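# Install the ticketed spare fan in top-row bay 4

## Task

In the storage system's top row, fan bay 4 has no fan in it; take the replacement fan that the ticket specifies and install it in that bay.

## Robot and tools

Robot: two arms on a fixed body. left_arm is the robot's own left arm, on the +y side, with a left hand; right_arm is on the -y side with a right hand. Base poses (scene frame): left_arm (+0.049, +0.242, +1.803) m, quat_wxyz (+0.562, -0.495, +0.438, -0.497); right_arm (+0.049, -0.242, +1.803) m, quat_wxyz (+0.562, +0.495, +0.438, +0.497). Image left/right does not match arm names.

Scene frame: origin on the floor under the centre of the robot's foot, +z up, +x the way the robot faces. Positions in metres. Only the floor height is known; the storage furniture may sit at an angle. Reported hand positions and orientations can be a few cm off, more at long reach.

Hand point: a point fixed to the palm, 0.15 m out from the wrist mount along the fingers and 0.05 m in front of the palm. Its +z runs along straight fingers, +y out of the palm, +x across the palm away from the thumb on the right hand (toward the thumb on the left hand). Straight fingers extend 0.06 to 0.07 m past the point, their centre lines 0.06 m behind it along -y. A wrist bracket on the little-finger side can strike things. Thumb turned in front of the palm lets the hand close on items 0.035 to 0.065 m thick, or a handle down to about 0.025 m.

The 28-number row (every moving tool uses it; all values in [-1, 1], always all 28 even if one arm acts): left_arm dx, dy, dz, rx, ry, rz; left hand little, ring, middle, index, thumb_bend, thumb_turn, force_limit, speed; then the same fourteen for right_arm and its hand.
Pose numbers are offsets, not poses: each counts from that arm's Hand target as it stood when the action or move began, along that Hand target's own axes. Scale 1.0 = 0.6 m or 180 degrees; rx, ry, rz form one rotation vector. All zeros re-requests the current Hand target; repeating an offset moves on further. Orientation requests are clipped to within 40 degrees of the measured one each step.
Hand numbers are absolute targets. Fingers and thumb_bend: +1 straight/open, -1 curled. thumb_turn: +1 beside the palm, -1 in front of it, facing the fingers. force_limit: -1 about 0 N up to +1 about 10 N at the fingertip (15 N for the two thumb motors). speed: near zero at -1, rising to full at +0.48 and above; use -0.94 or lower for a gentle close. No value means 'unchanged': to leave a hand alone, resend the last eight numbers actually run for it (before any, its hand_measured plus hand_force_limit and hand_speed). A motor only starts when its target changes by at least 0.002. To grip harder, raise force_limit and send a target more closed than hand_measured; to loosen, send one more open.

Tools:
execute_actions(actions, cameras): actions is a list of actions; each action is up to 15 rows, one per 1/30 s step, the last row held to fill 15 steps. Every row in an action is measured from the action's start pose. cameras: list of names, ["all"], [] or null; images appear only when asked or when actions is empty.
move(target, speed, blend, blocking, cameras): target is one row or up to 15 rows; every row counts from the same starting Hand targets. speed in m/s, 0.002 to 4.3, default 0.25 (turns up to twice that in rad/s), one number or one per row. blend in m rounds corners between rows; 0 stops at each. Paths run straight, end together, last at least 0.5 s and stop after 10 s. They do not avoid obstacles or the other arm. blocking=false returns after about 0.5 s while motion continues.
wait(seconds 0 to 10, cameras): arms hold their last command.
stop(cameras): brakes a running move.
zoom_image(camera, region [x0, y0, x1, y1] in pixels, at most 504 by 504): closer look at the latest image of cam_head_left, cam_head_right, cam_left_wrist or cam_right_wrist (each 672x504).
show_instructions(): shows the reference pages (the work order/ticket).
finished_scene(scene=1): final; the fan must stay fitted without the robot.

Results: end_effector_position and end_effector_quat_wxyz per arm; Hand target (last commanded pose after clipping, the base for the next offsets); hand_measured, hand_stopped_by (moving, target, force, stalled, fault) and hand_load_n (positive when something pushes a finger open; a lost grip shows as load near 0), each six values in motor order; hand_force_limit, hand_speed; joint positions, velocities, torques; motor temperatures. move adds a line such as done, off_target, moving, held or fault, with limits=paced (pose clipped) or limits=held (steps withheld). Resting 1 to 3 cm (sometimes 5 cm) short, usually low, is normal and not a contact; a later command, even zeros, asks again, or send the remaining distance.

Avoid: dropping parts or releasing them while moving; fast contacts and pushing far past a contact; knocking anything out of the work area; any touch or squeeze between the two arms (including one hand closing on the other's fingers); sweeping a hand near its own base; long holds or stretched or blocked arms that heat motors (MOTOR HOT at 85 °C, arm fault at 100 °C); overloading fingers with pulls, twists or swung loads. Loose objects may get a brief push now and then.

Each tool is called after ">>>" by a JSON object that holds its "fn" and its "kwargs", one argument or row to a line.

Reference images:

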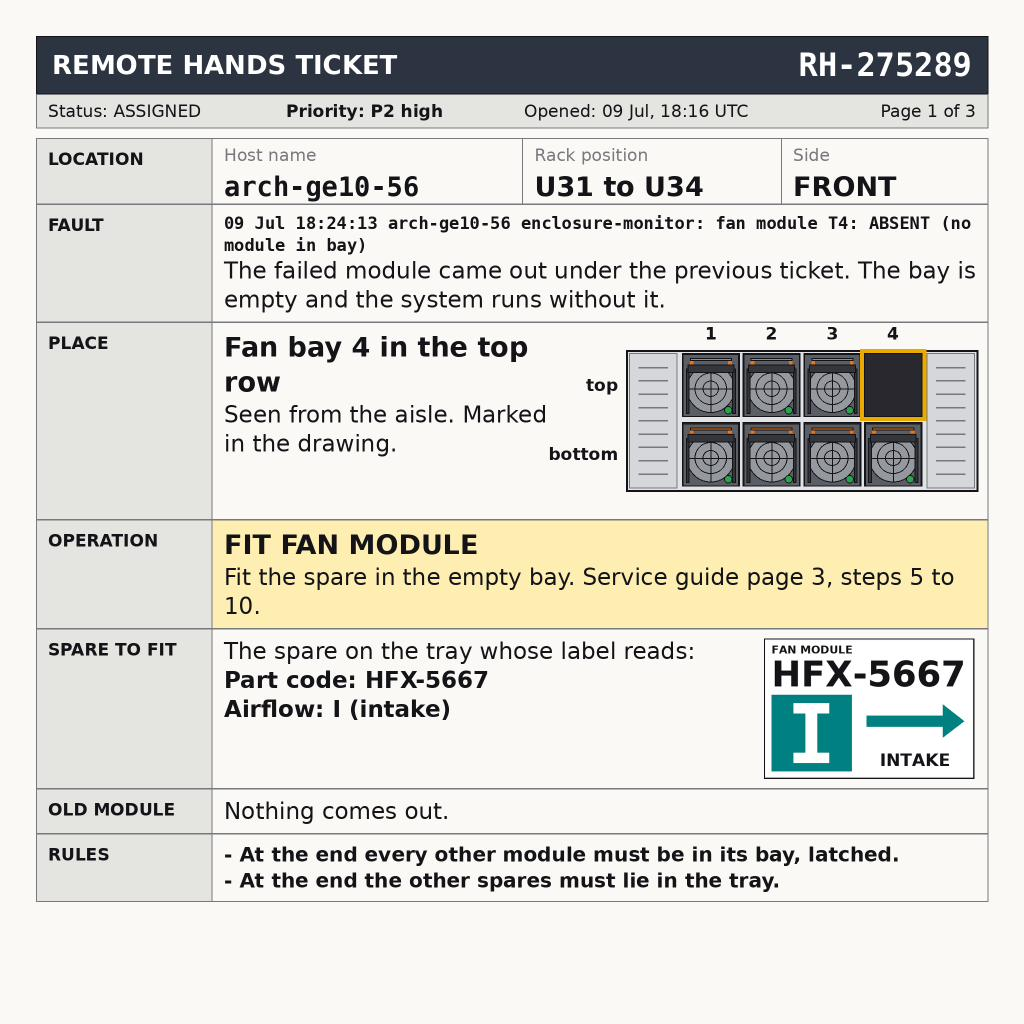

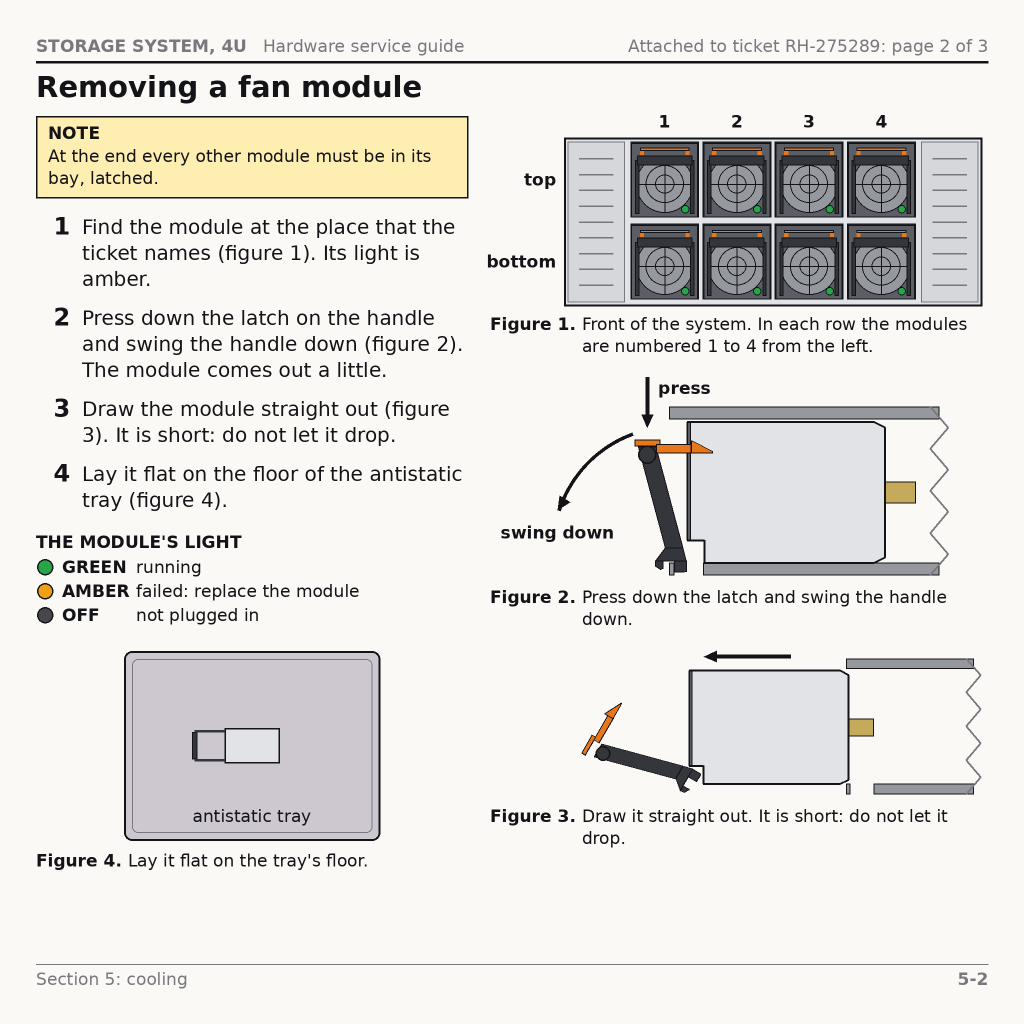

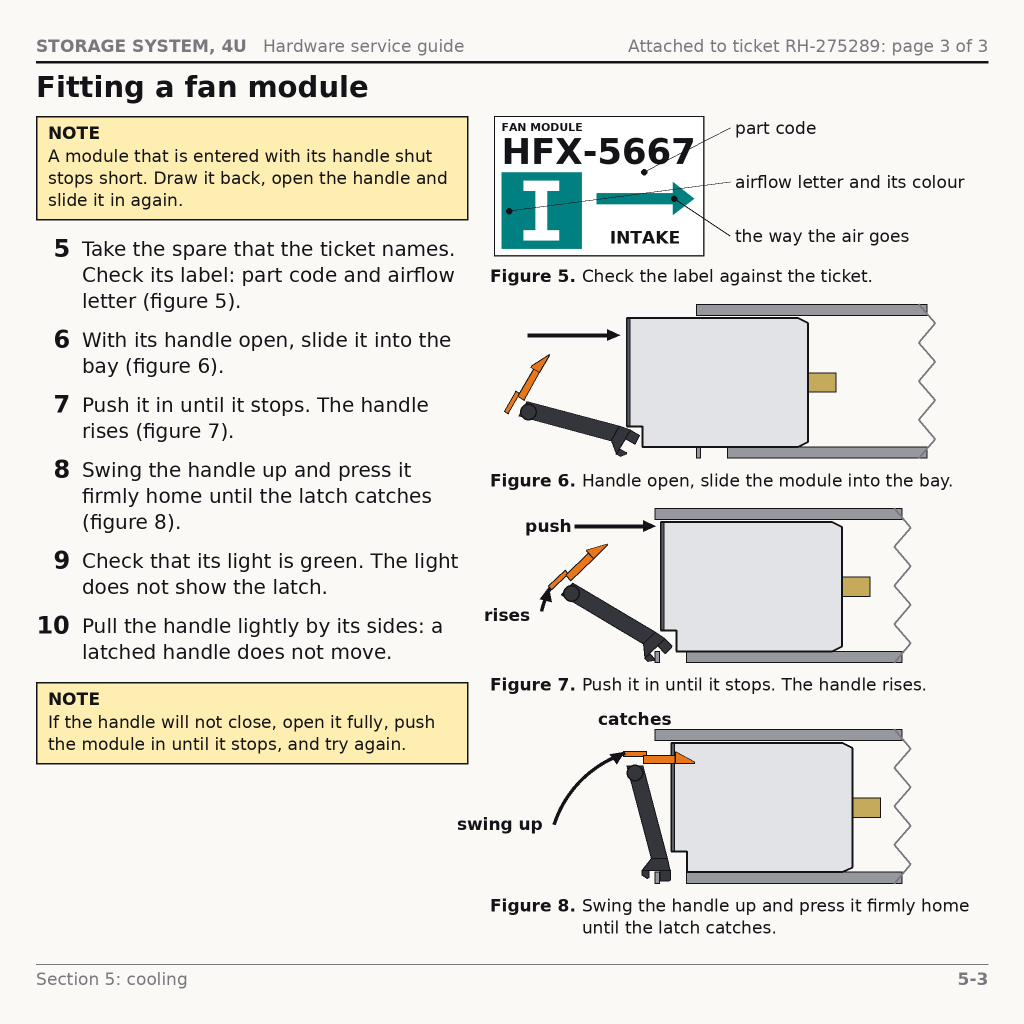

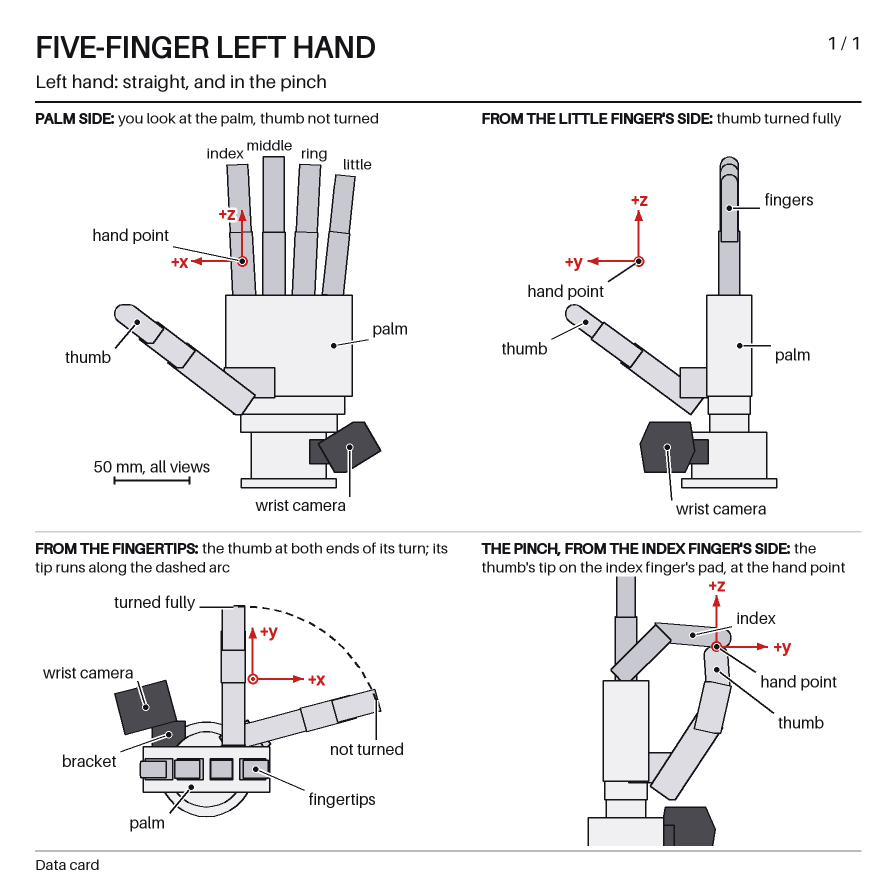

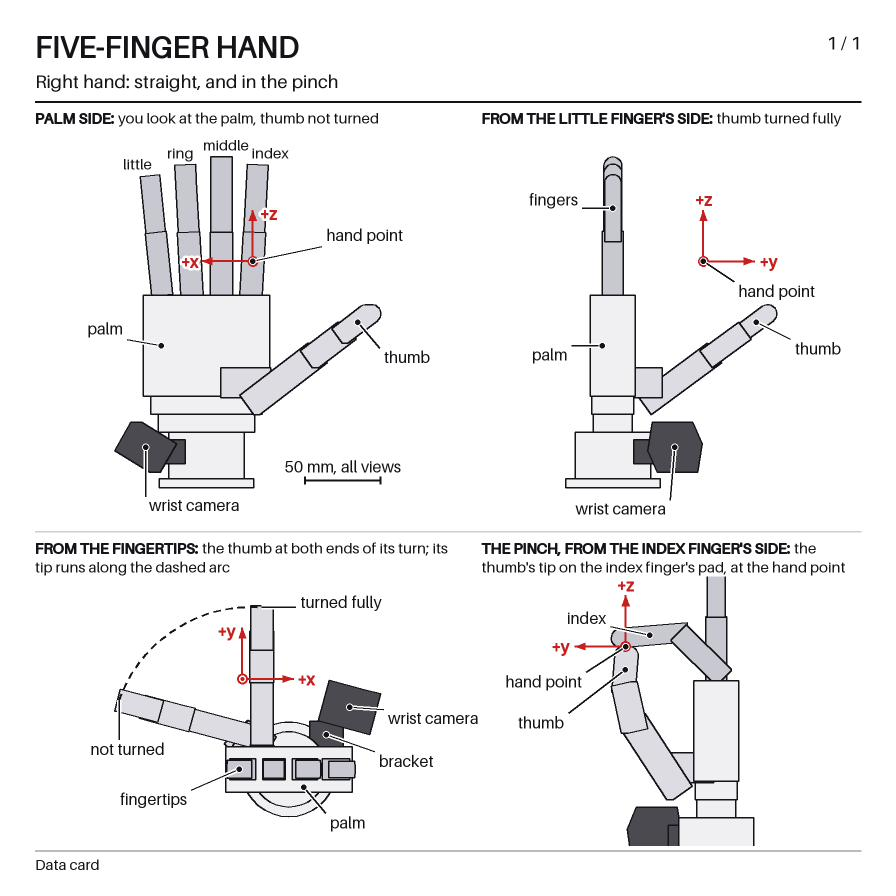

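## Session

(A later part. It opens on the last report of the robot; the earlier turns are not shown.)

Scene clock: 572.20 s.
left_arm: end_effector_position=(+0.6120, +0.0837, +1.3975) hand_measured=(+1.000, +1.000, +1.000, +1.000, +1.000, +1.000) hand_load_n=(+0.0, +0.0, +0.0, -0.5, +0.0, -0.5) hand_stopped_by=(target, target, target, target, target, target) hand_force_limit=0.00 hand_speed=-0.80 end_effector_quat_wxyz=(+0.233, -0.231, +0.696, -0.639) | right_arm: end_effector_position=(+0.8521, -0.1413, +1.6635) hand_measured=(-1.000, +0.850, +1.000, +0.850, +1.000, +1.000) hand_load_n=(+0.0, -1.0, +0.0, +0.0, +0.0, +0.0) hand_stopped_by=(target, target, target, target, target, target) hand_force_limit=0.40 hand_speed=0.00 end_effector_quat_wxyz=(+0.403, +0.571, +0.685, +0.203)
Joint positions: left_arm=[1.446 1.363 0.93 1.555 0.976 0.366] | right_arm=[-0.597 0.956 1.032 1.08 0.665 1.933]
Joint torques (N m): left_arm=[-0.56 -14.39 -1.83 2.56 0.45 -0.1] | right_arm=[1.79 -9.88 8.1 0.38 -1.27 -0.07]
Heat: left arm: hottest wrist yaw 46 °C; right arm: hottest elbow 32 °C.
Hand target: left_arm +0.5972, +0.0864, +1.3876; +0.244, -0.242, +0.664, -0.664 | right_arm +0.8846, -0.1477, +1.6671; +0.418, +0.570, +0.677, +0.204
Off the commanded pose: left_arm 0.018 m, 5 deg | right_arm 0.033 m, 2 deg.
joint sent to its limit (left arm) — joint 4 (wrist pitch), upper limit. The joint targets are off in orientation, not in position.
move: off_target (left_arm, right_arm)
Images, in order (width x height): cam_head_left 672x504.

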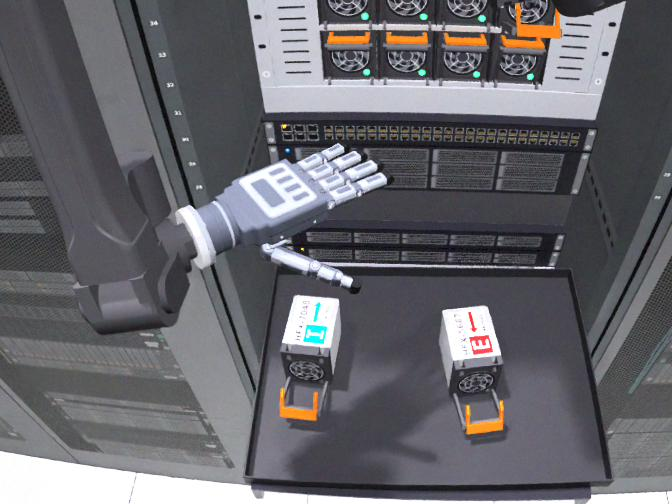

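>>> {"fn": "move", "kwargs": {
  "target": [-0.0663,-0.4372,-0.0178,0.004,-0.247,-0.5855,1,1,1,1,1,1,0.0,-0.8,0,0,0,0,0,0,-1,0.85,1,0.85,1,1,0.4,0.0],
  "speed": 0.3,
  "cameras": ["cam_left_wrist","cam_head_left"]
}}

Scene clock: 577.73 s.
left_arm: end_effector_position=(+0.6187, +0.1206, +1.6446) hand_measured=(+1.000, +1.000, +1.000, +1.000, +1.000, +1.000) hand_load_n=(+0.0, +0.0, +0.0, +0.0, +0.0, +0.0) hand_stopped_by=(target, target, target, target, target, target) hand_force_limit=0.00 hand_speed=-0.80 end_effector_quat_wxyz=(-0.157, -0.861, +0.099, -0.473) | right_arm: end_effector_position=(+0.8521, -0.1413, +1.6635) hand_measured=(-1.000, +0.850, +1.000, +0.850, +1.000, +1.000) hand_load_n=(+0.0, -1.0, +0.0, +0.0, -0.5, +0.0) hand_stopped_by=(target, target, target, target, target, target) hand_force_limit=0.40 hand_speed=0.00 end_effector_quat_wxyz=(+0.403, +0.572, +0.685, +0.203)
Joint positions: left_arm=[1.28 0.494 0.447 0.809 0.273 -1.249] | right_arm=[-0.597 0.956 1.032 1.08 0.665 1.934]
Joint torques (N m): left_arm=[-0.5 -12.81 1.68 1.54 0.32 -0.1] | right_arm=[1.73 -9.82 7.87 0.4 -1.24 -0.13]
Motor temperatures (°C): left_arm=[35 39 35 29 44 27] | right_arm=[29 31 33 25 30 28]
Heat: left arm: hottest wrist yaw 44 °C; right arm: hottest elbow 33 °C.
Hand target: left_arm +0.6200, +0.1201, +1.6501; +0.164, +0.861, -0.090, +0.473 | right_arm +0.8846, -0.1478, +1.6671; +0.418, +0.570, +0.677, +0.204
Off the commanded pose: left_arm 0.006 m, 1 deg | right_arm 0.033 m, 2 deg.
move: off_target (right_arm)
camera_calibration:
cam_left_wrist: T_world_to_cam=[[0.435623, 0.899985, 0.0160969, -0.407676], [0.00140325, -0.0185619, 0.999827, -1.64197], [0.900128, -0.435525, -0.00934889, -0.368357], [0, 0, 0, 1]] pos_world=[0.511466, 0.175995, 1.6448]
Images, in order (width x height): cam_head_left 672x504, cam_left_wrist 672x504.

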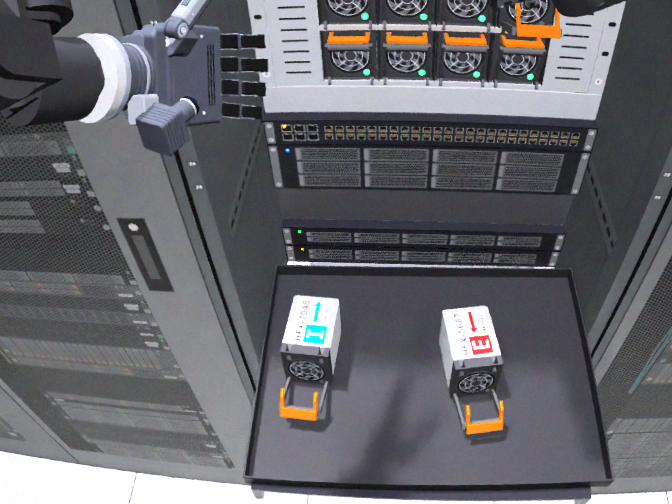

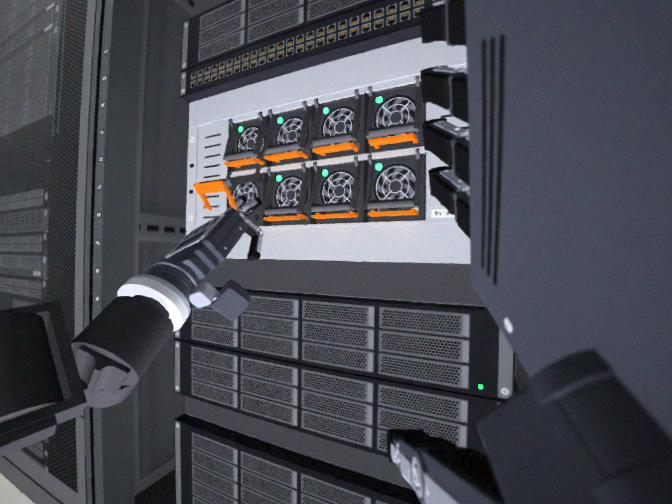

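>>> {"fn": "zoom_image", "kwargs": {
  "camera": "cam_left_wrist",
  "region": [170, 110, 300, 240]
}}

Scaled by 3.877 from the camera's 672x504 image, which has a finer 960x720 frame.

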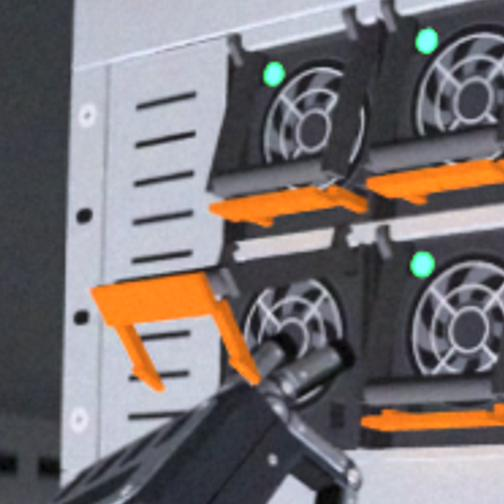

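>>> {"fn": "move", "kwargs": {
  "target": [0,0,0,0,0,0,1,1,1,1,1,1,0.0,-0.8,0,0.015,0.02,0,0,0,-1,0.85,1,0.85,1,1,0.4,0.0],
  "speed": 0.04,
  "cameras": ["cam_left_wrist"]
}}

>>> {"fn": "zoom_image", "kwargs": {
  "camera": "cam_left_wrist",
  "region": [170, 110, 300, 240]
}}

Scene clock: 579.13 s.
left_arm: end_effector_position=(+0.6186, +0.1205, +1.6446) hand_measured=(+1.000, +1.000, +1.000, +1.000, +1.000, +1.000) hand_load_n=(+0.0, +0.0, +0.0, +0.0, +0.0, +0.0) hand_stopped_by=(target, target, target, target, target, target) hand_force_limit=0.00 hand_speed=-0.80 end_effector_quat_wxyz=(-0.158, -0.861, +0.099, -0.473) | right_arm: end_effector_position=(+0.8541, -0.1417, +1.6631) hand_measured=(-1.000, +0.850, +1.000, +0.850, +1.000, +1.000) hand_load_n=(+0.0, -1.0, +0.0, +1.0, +0.0, +0.0) hand_stopped_by=(target, target, target, target, target, target) hand_force_limit=0.40 hand_speed=0.00 end_effector_quat_wxyz=(+0.397, +0.577, +0.685, +0.201)
Joint positions: left_arm=[1.28 0.494 0.447 0.808 0.273 -1.249] | right_arm=[-0.589 0.956 1.041 1.069 0.681 1.937]
Joint torques (N m): left_arm=[-0.56 -12.92 1.68 1.59 0.33 -0.11] | right_arm=[1.55 -9.23 9.91 -0.31 -1.86 -0.18]
Heat: left arm: hottest wrist yaw 44 °C; right arm: hottest elbow 33 °C.
Hand target: left_arm +0.6199, +0.1201, +1.6500; +0.164, +0.861, -0.090, +0.473 | right_arm +0.8996, -0.1478, +1.6670; +0.418, +0.570, +0.677, +0.204
Off the commanded pose: left_arm 0.006 m, 1 deg | right_arm 0.046 m, 3 deg.
move: off_target (right_arm)
camera_calibration:
cam_left_wrist: T_world_to_cam=[[0.43571, 0.899946, 0.0159225, -0.407383], [0.00174735, -0.0185356, 0.999827, -1.64215], [0.900086, -0.435606, -0.00964868, -0.367738], [0, 0, 0, 1]] pos_world=[0.511366, 0.175996, 1.6448]
Images, in order (width x height): cam_left_wrist 672x504.

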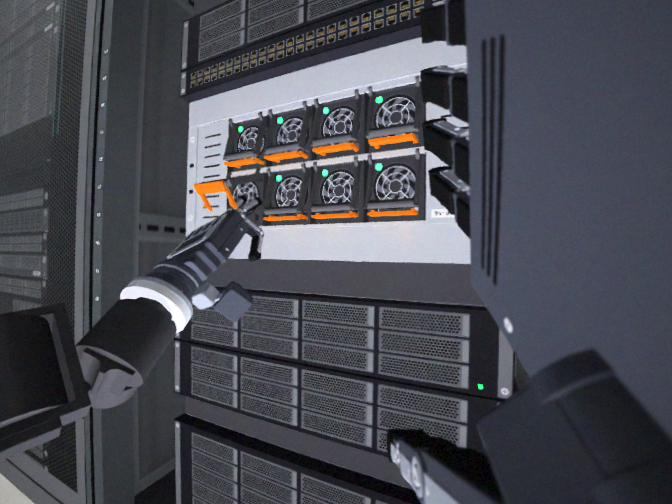

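Scaled by 3.877 from the camera's 672x504 image, which has a finer 960x720 frame.

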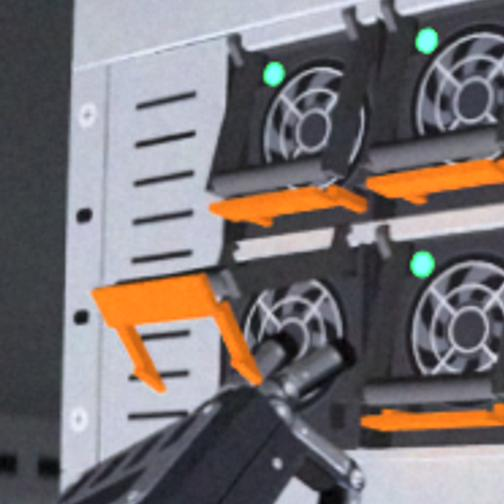

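>>> {"fn": "move", "kwargs": {
  "target": [
    [0,0,0,0,0,0,1,1,1,1,1,1,0.0,-0.8,0.0128,-0.0596,-0.1837,0,0,0,-1,0.85,1,0.85,1,1,0.4,0.0],
    [0,0,0,0,0,0,1,1,1,1,1,1,0.0,-0.8,0.0018,-0.153,-0.3011,0,0,0,-1,0.85,1,0.85,1,1,0.4,0.0]
  ],
  "speed": [0.1,0.15],
  "blend": [0.02,0],
  "cameras": ["cam_left_wrist","cam_right_wrist"]
}}

>>> {"fn": "zoom_image", "kwargs": {
  "camera": "cam_left_wrist",
  "region": [170, 110, 300, 240]
}}

Scene clock: 590.47 s.
left_arm: end_effector_position=(+0.6186, +0.1205, +1.6446) hand_measured=(+1.000, +1.000, +1.000, +1.000, +1.000, +1.000) hand_load_n=(+0.0, +0.0, +0.0, +0.0, +0.0, +0.0) hand_stopped_by=(target, target, target, target, target, target) hand_force_limit=0.00 hand_speed=-0.80 end_effector_quat_wxyz=(-0.158, -0.861, +0.099, -0.473) | right_arm: end_effector_position=(+0.7004, -0.1282, +1.6921) hand_measured=(-1.000, +0.850, +1.000, +0.850, +1.000, +1.000) hand_load_n=(+0.0, +0.0, +0.0, +0.0, +0.0, +0.0) hand_stopped_by=(target, target, target, target, target, target) hand_force_limit=0.40 hand_speed=0.00 end_effector_quat_wxyz=(+0.406, +0.556, +0.695, +0.207)
Joint positions: left_arm=[1.28 0.494 0.447 0.808 0.273 -1.249] | right_arm=[-0.465 0.929 0.616 1.559 0.692 1.75]
Joint torques (N m): left_arm=[-0.5 -12.92 1.68 1.59 0.33 -0.11] | right_arm=[3.25 -8.76 0.05 2.07 -0.73 -0.02]
Heat: left arm: hottest wrist yaw 42 °C; right arm: hottest elbow 34 °C.
Hand target: left_arm +0.6199, +0.1201, +1.6500; +0.164, +0.861, -0.090, +0.473 | right_arm +0.7000, -0.1348, +1.6999; +0.418, +0.570, +0.677, +0.204
Off the commanded pose: left_arm 0.006 m, 1 deg | right_arm 0.010 m, 3 deg.
joint sent to its limit (right arm) — joint 4 (wrist pitch), upper limit. The joint targets still meet the commanded pose.
move: off_target (right_arm)
camera_calibration:
cam_left_wrist: T_world_to_cam=[[0.43571, 0.899946, 0.0159225, -0.407383], [0.00174735, -0.0185356, 0.999827, -1.64215], [0.900086, -0.435606, -0.00964868, -0.367738], [0, 0, 0, 1]] pos_world=[0.511366, 0.175996, 1.6448]
cam_right_wrist: T_world_to_cam=[[0.600478, 0.49114, 0.631037, -1.42353], [-0.274958, -0.614214, 0.739689, -1.14174], [0.750882, -0.617675, -0.233779, -0.101076], [0, 0, 0, 1]] pos_world=[0.616762, -0.0645535, 1.7192]
Images, in order (width x height): cam_left_wrist 672x504, cam_right_wrist 672x504.

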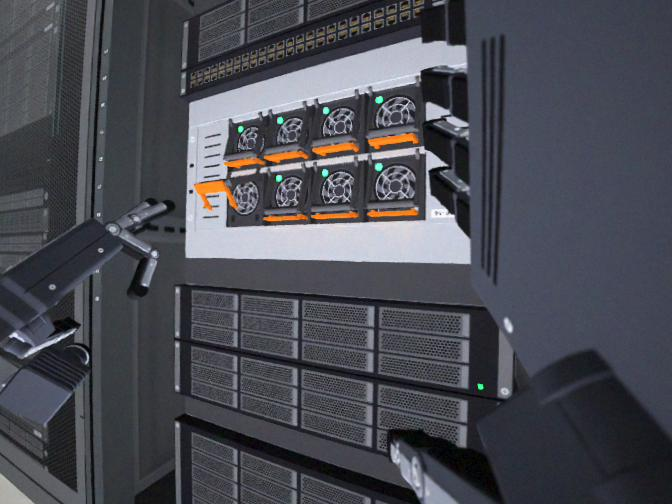

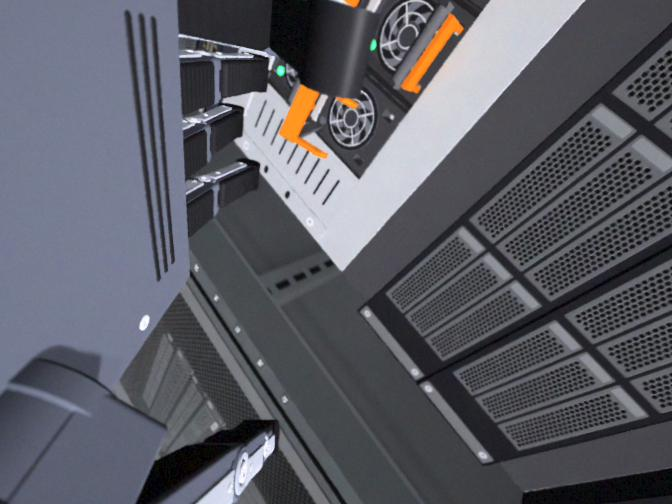

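Scaled by 3.877 from the camera's 672x504 image, which has a finer 960x720 frame.

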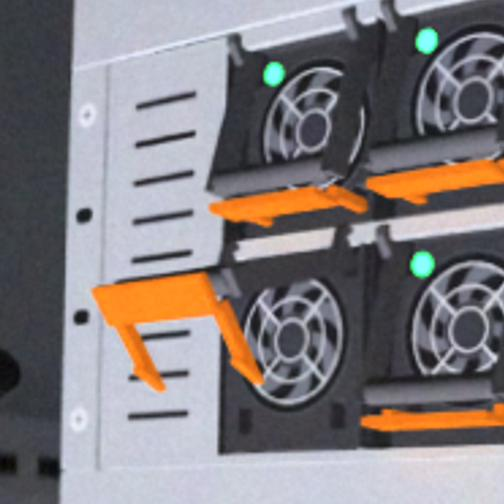

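>>> {"fn": "execute_actions", "kwargs": {
  "actions": []
}}

Scene clock: 596.40 s.
left_arm: end_effector_position=(+0.6186, +0.1205, +1.6446) hand_measured=(+1.000, +1.000, +1.000, +1.000, +1.000, +1.000) hand_load_n=(+0.0, +0.0, +0.0, +0.0, +0.0, +0.0) hand_stopped_by=(target, target, target, target, target, target) hand_force_limit=0.00 hand_speed=-0.80 end_effector_quat_wxyz=(-0.158, -0.861, +0.099, -0.473) | right_arm: end_effector_position=(+0.7003, -0.1281, +1.6920) hand_measured=(-1.000, +0.850, +1.000, +0.850, +1.000, +1.000) hand_load_n=(+0.0, +0.0, +0.0, +0.0, +0.0, +0.0) hand_stopped_by=(target, target, target, target, target, target) hand_force_limit=0.40 hand_speed=0.00 end_effector_quat_wxyz=(+0.406, +0.556, +0.695, +0.207)
Joint positions: left_arm=[1.28 0.494 0.447 0.808 0.273 -1.249] | right_arm=[-0.465 0.929 0.616 1.559 0.692 1.75]
Joint velocities: within noise
Joint torques (N m): left_arm=[-0.5 -12.92 1.68 1.59 0.33 -0.11] | right_arm=[2.84 -8.82 -0.17 2.03 -0.73 0.01]
Motor temperatures (°C): left_arm=[34 39 35 29 41 27] | right_arm=[29 31 34 25 31 28]
Heat: left arm: hottest wrist yaw 41 °C; right arm: hottest elbow 34 °C.
Hand target: left_arm +0.6199, +0.1201, +1.6500; +0.164, +0.861, -0.090, +0.473 | right_arm +0.7000, -0.1347, +1.6999; +0.418, +0.570, +0.677, +0.204
Off the commanded pose: left_arm 0.006 m, 1 deg | right_arm 0.010 m, 3 deg.
camera_calibration:
cam_left_wrist: T_world_to_cam=[[0.43571, 0.899946, 0.0159225, -0.407383], [0.00174735, -0.0185356, 0.999827, -1.64215], [0.900086, -0.435606, -0.00964868, -0.367738], [0, 0, 0, 1]] pos_world=[0.511366, 0.175996, 1.6448]
cam_right_wrist: T_world_to_cam=[[0.60044, 0.491384, 0.630883, -1.42321], [-0.274517, -0.614327, 0.739759, -1.1421], [0.751074, -0.617369, -0.233973, -0.100704], [0, 0, 0, 1]] pos_world=[0.616663, -0.0644522, 1.7192]

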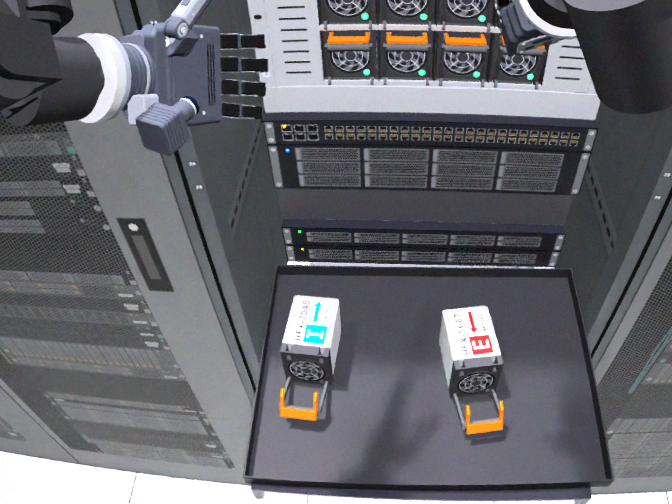

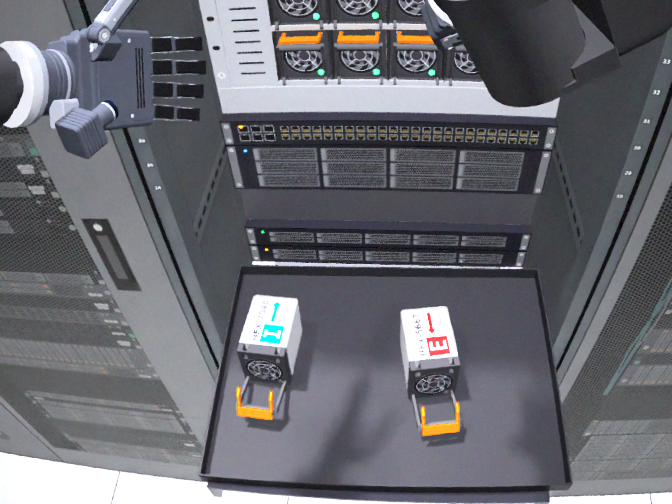

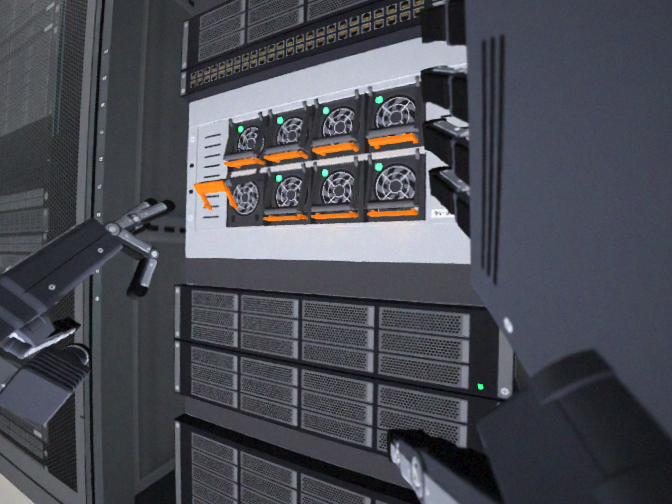

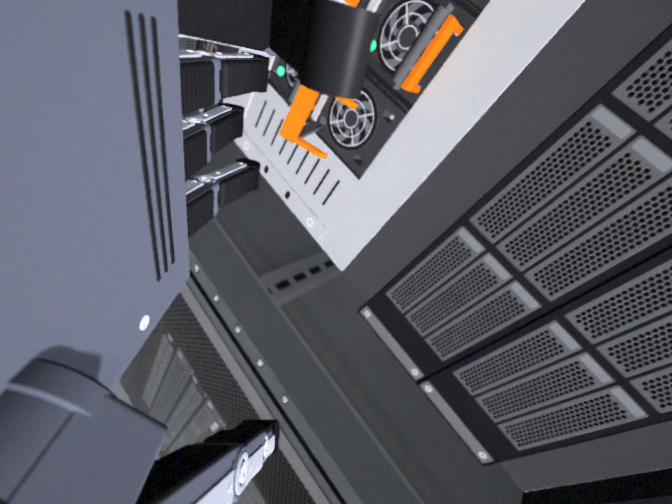

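>>> {"fn": "move", "kwargs": {
  "target": [0,0,0,0,0,0,1,1,1,1,1,1,0.0,-0.8,0.0211,-0.0076,0.0891,0,0,0,-1,-1,1,1,1,1,0.4,0.0],
  "speed": 0.08,
  "cameras": ["cam_left_wrist","cam_right_wrist"]
}}

Scene clock: 601.17 s.
left_arm: end_effector_position=(+0.6186, +0.1205, +1.6446) hand_measured=(+1.000, +1.000, +1.000, +1.000, +1.000, +1.000) hand_load_n=(+0.0, +0.0, +0.0, +0.0, +0.0, +0.0) hand_stopped_by=(target, target, target, target, target, target) hand_force_limit=0.00 hand_speed=-0.80 end_effector_quat_wxyz=(-0.158, -0.861, +0.099, -0.473) | right_arm: end_effector_position=(+0.7376, -0.1370, +1.6664) hand_measured=(-1.000, -1.000, +1.000, +1.000, +1.000, +1.000) hand_load_n=(+0.0, +0.0, +0.0, +0.0, +0.0, +0.0) hand_stopped_by=(target, target, target, target, target, target) hand_force_limit=0.40 hand_speed=0.00 end_effector_quat_wxyz=(+0.418, +0.571, +0.676, +0.205)
Joint positions: left_arm=[1.28 0.494 0.447 0.808 0.273 -1.249] | right_arm=[-0.575 0.961 0.727 1.447 0.659 1.886]
Joint torques (N m): left_arm=[-0.5 -12.92 1.69 1.58 0.32 -0.11] | right_arm=[1.67 -8.18 1.51 1.54 -0.66 0.05]
Heat: left arm: hottest wrist yaw 41 °C; right arm: hottest elbow 33 °C.
Hand target: left_arm +0.6199, +0.1201, +1.6500; +0.164, +0.861, -0.090, +0.473 | right_arm +0.7400, -0.1348, +1.6619; +0.418, +0.570, +0.677, +0.204
Off the commanded pose: left_arm 0.006 m, 1 deg | right_arm 0.006 m, 0 deg.
move: done
camera_calibration:
cam_left_wrist: T_world_to_cam=[[0.43571, 0.899946, 0.0159225, -0.407383], [0.00174735, -0.0185356, 0.999827, -1.64215], [0.900086, -0.435606, -0.00964868, -0.367738], [0, 0, 0, 1]] pos_world=[0.511366, 0.175996, 1.6448]
cam_right_wrist: T_world_to_cam=[[0.608627, 0.45936, 0.646964, -1.46236], [-0.321276, -0.602872, 0.730292, -1.06653], [0.725503, -0.652329, -0.219343, -0.150484], [0, 0, 0, 1]] pos_world=[0.656556, -0.0693966, 1.69196]
Images, in order (width x height): cam_left_wrist 672x504, cam_right_wrist 672x504.

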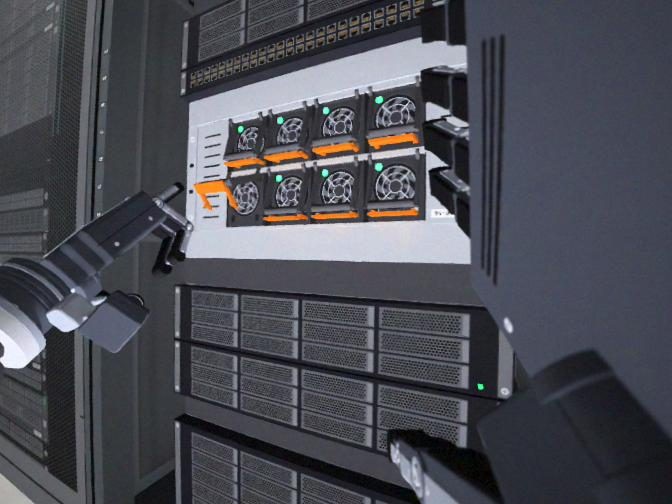

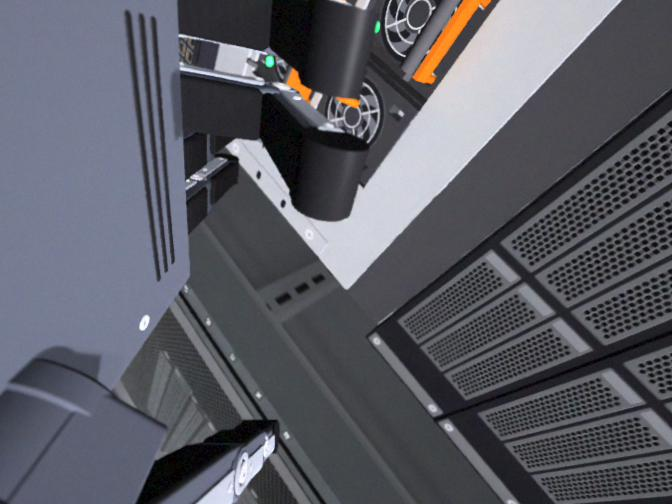

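>>> {"fn": "zoom_image", "kwargs": {
  "camera": "cam_left_wrist",
  "region": [110, 120, 290, 255]
}}

>>> {"fn": "zoom_image", "kwargs": {
  "camera": "cam_right_wrist",
  "region": [180, 0, 480, 225]
}}

Scaled by 2.800 from the camera's 672x504 image, which has a finer 960x720 frame.

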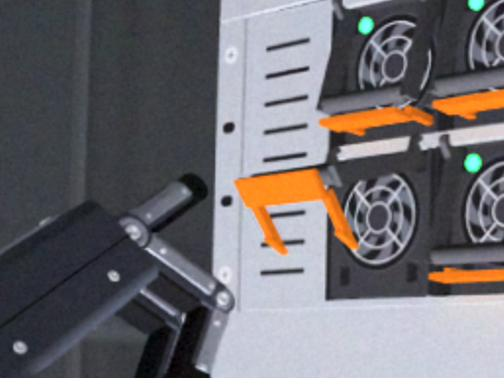

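Scaled by 1.680 from the camera's 672x504 image, which has a finer 960x720 frame.

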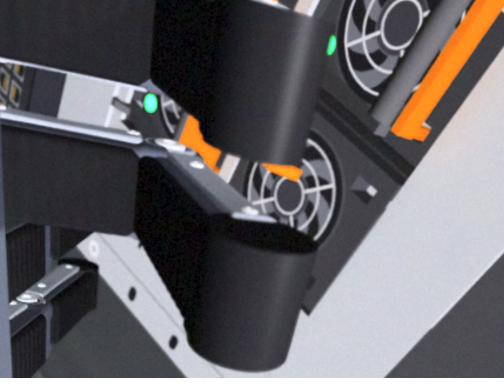

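>>> {"fn": "move", "kwargs": {
  "target": [0,0,0,0,0,0,1,1,1,1,1,1,0.0,-0.8,0.0184,-0.0113,0.1211,0,0,0,-1,-1,1,1,1,1,0.4,0.0],
  "speed": 0.05,
  "cameras": ["cam_left_wrist","cam_right_wrist"]
}}

>>> {"fn": "zoom_image", "kwargs": {
  "camera": "cam_left_wrist",
  "region": [110, 120, 290, 255]
}}

>>> {"fn": "zoom_image", "kwargs": {
  "camera": "cam_right_wrist",
  "region": [180, 0, 480, 225]
}}

Scene clock: 605.17 s.
left_arm: end_effector_position=(+0.6186, +0.1205, +1.6446) hand_measured=(+1.000, +1.000, +1.000, +1.000, +1.000, +1.000) hand_load_n=(+0.0, +0.0, +0.0, +0.0, +0.0, +0.0) hand_stopped_by=(target, target, target, target, target, target) hand_force_limit=0.00 hand_speed=-0.80 end_effector_quat_wxyz=(-0.158, -0.861, +0.099, -0.473) | right_arm: end_effector_position=(+0.7911, -0.1427, +1.6179) hand_measured=(-1.000, -1.000, +1.000, +1.000, +1.000, +1.000) hand_load_n=(+0.0, +0.0, +0.0, +0.0, +0.0, +0.5) hand_stopped_by=(target, target, target, target, target, target) hand_force_limit=0.40 hand_speed=0.00 end_effector_quat_wxyz=(+0.418, +0.571, +0.676, +0.205)
Joint positions: left_arm=[1.28 0.494 0.447 0.808 0.273 -1.249] | right_arm=[-0.732 1.016 0.895 1.231 0.596 2.064]
Joint torques (N m): left_arm=[-0.5 -12.92 1.68 1.59 0.33 -0.11] | right_arm=[2.37 -10.46 2.21 1.65 -0.59 0.03]
Heat: left arm: hottest wrist yaw 40 °C; right arm: hottest elbow 33 °C.
Hand target: left_arm +0.6199, +0.1201, +1.6500; +0.164, +0.861, -0.090, +0.473 | right_arm +0.7939, -0.1408, +1.6119; +0.418, +0.570, +0.677, +0.204
Off the commanded pose: left_arm 0.006 m, 1 deg | right_arm 0.007 m, 0 deg.
move: done
camera_calibration:
cam_left_wrist: T_world_to_cam=[[0.43571, 0.899946, 0.0159225, -0.407383], [0.00174735, -0.0185356, 0.999827, -1.64215], [0.900086, -0.435606, -0.00964868, -0.367738], [0, 0, 0, 1]] pos_world=[0.511366, 0.175996, 1.6448]
cam_right_wrist: T_world_to_cam=[[0.607811, 0.460071, 0.647225, -1.46055], [-0.321356, -0.602825, 0.730296, -1.01732], [0.726152, -0.651872, -0.218557, -0.205386], [0, 0, 0, 1]] pos_world=[0.709958, -0.0751946, 1.64336]
Images, in order (width x height): cam_left_wrist 672x504, cam_right_wrist 672x504.

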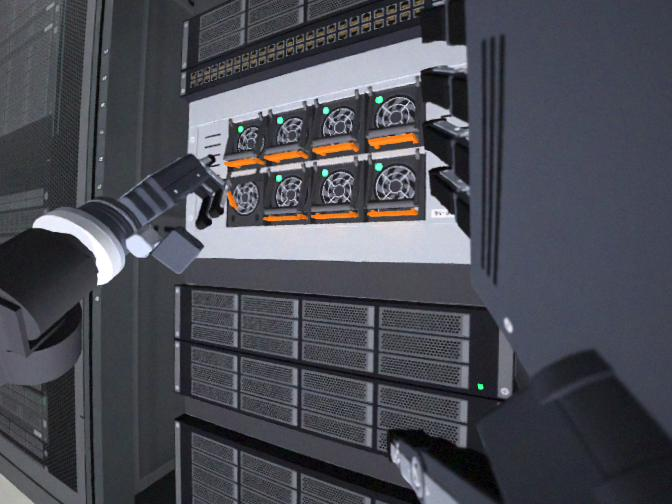

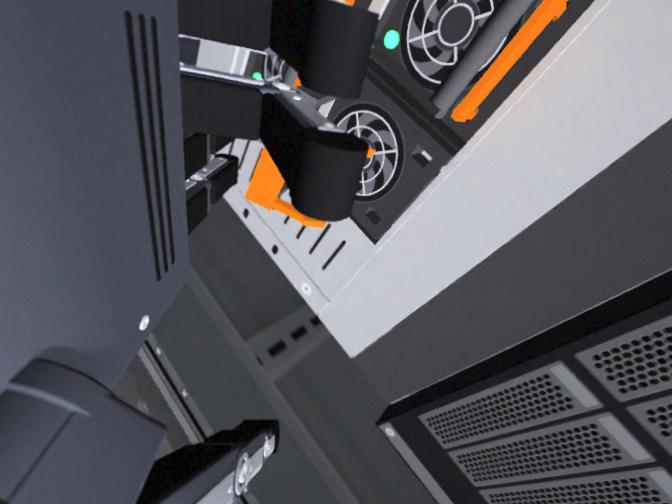

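Scaled by 2.800 from the camera's 672x504 image, which has a finer 960x720 frame.

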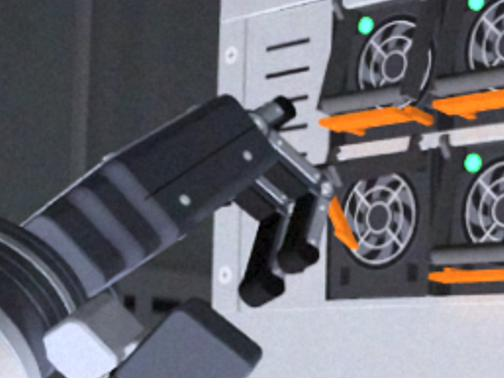

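Scaled by 1.680 from the camera's 672x504 image, which has a finer 960x720 frame.

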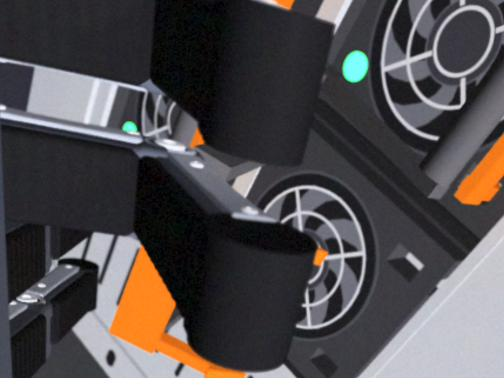

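>>> {"fn": "move", "kwargs": {
  "target": [0,0,0,0,0,0,1,1,1,1,1,1,0.0,-0.8,-0.0193,0.0645,-0.0119,0,0,0,-1,-1,1,1,1,1,0.4,0.0],
  "speed": 0.05,
  "cameras": ["cam_left_wrist","cam_right_wrist"]
}}

>>> {"fn": "zoom_image", "kwargs": {
  "camera": "cam_left_wrist",
  "region": [110, 120, 290, 255]
}}

Scene clock: 608.07 s.
left_arm: end_effector_position=(+0.6186, +0.1205, +1.6446) hand_measured=(+1.000, +1.000, +1.000, +1.000, +1.000, +1.000) hand_load_n=(+0.0, +0.0, +0.0, +0.0, -0.5, +0.0) hand_stopped_by=(target, target, target, target, target, target) hand_force_limit=0.00 hand_speed=-0.80 end_effector_quat_wxyz=(-0.158, -0.861, +0.099, -0.473) | right_arm: end_effector_position=(+0.7999, -0.1307, +1.6346) hand_measured=(-1.000, -1.000, +1.000, +1.000, +1.000, +1.000) hand_load_n=(+0.0, +0.0, +0.0, +0.0, -0.5, +0.0) hand_stopped_by=(target, target, target, target, target, target) hand_force_limit=0.40 hand_speed=0.00 end_effector_quat_wxyz=(+0.410, +0.564, +0.688, +0.199)
Joint positions: left_arm=[1.28 0.494 0.447 0.808 0.273 -1.249] | right_arm=[-0.658 1.002 0.912 1.22 0.636 1.974]
Joint torques (N m): left_arm=[-0.56 -12.92 1.69 1.61 0.33 -0.11] | right_arm=[3.96 -13.92 2.48 1.76 -0.59 -0.16]
Heat: left arm: hottest wrist yaw 40 °C; right arm: hottest elbow 33 °C.
Hand target: left_arm +0.6199, +0.1201, +1.6500; +0.164, +0.861, -0.090, +0.473 | right_arm +0.8115, -0.1400, +1.6490; +0.418, +0.570, +0.677, +0.204
Off the commanded pose: left_arm 0.006 m, 1 deg | right_arm 0.021 m, 2 deg.
move: off_target (right_arm)
camera_calibration:
cam_left_wrist: T_world_to_cam=[[0.43571, 0.899946, 0.0159225, -0.407383], [0.00174735, -0.0185356, 0.999827, -1.64215], [0.900086, -0.435606, -0.00964868, -0.367738], [0, 0, 0, 1]] pos_world=[0.511366, 0.175996, 1.6448]
cam_right_wrist: T_world_to_cam=[[0.614049, 0.477979, 0.628077, -1.45366], [-0.291108, -0.602509, 0.743128, -1.06456], [0.733621, -0.639155, -0.230826, -0.184541], [0, 0, 0, 1]] pos_world=[0.718097, -0.0645387, 1.66151]
Images, in order (width x height): cam_left_wrist 672x504, cam_right_wrist 672x504.

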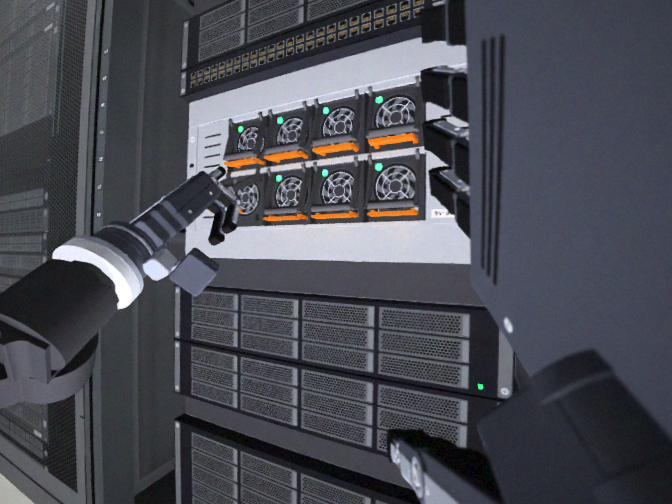

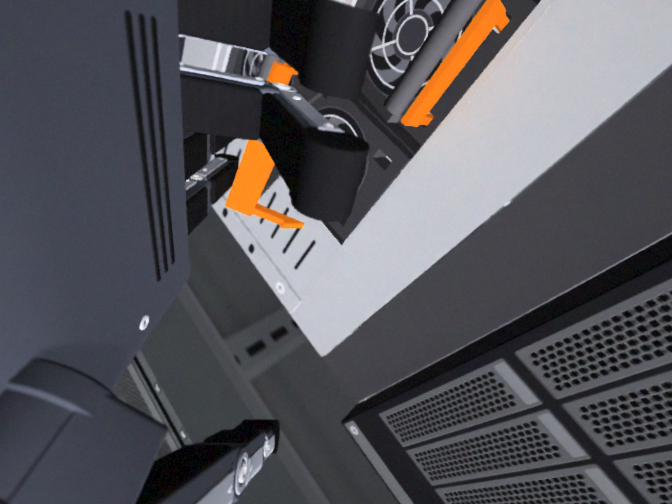

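Scaled by 2.800 from the camera's 672x504 image, which has a finer 960x720 frame.

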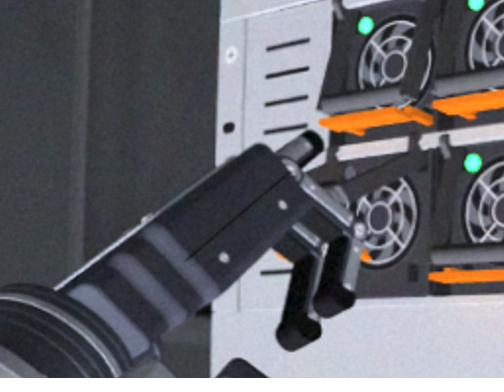

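>>> {"fn": "zoom_image", "kwargs": {
  "camera": "cam_right_wrist",
  "region": [180, 30, 400, 250]
}}

Scaled by 2.291 from the camera's 672x504 image, which has a finer 960x720 frame.

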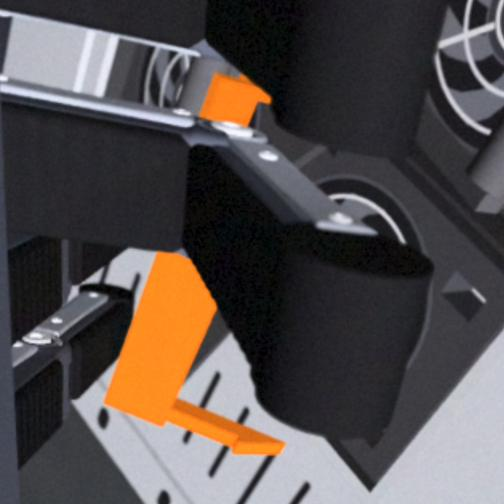

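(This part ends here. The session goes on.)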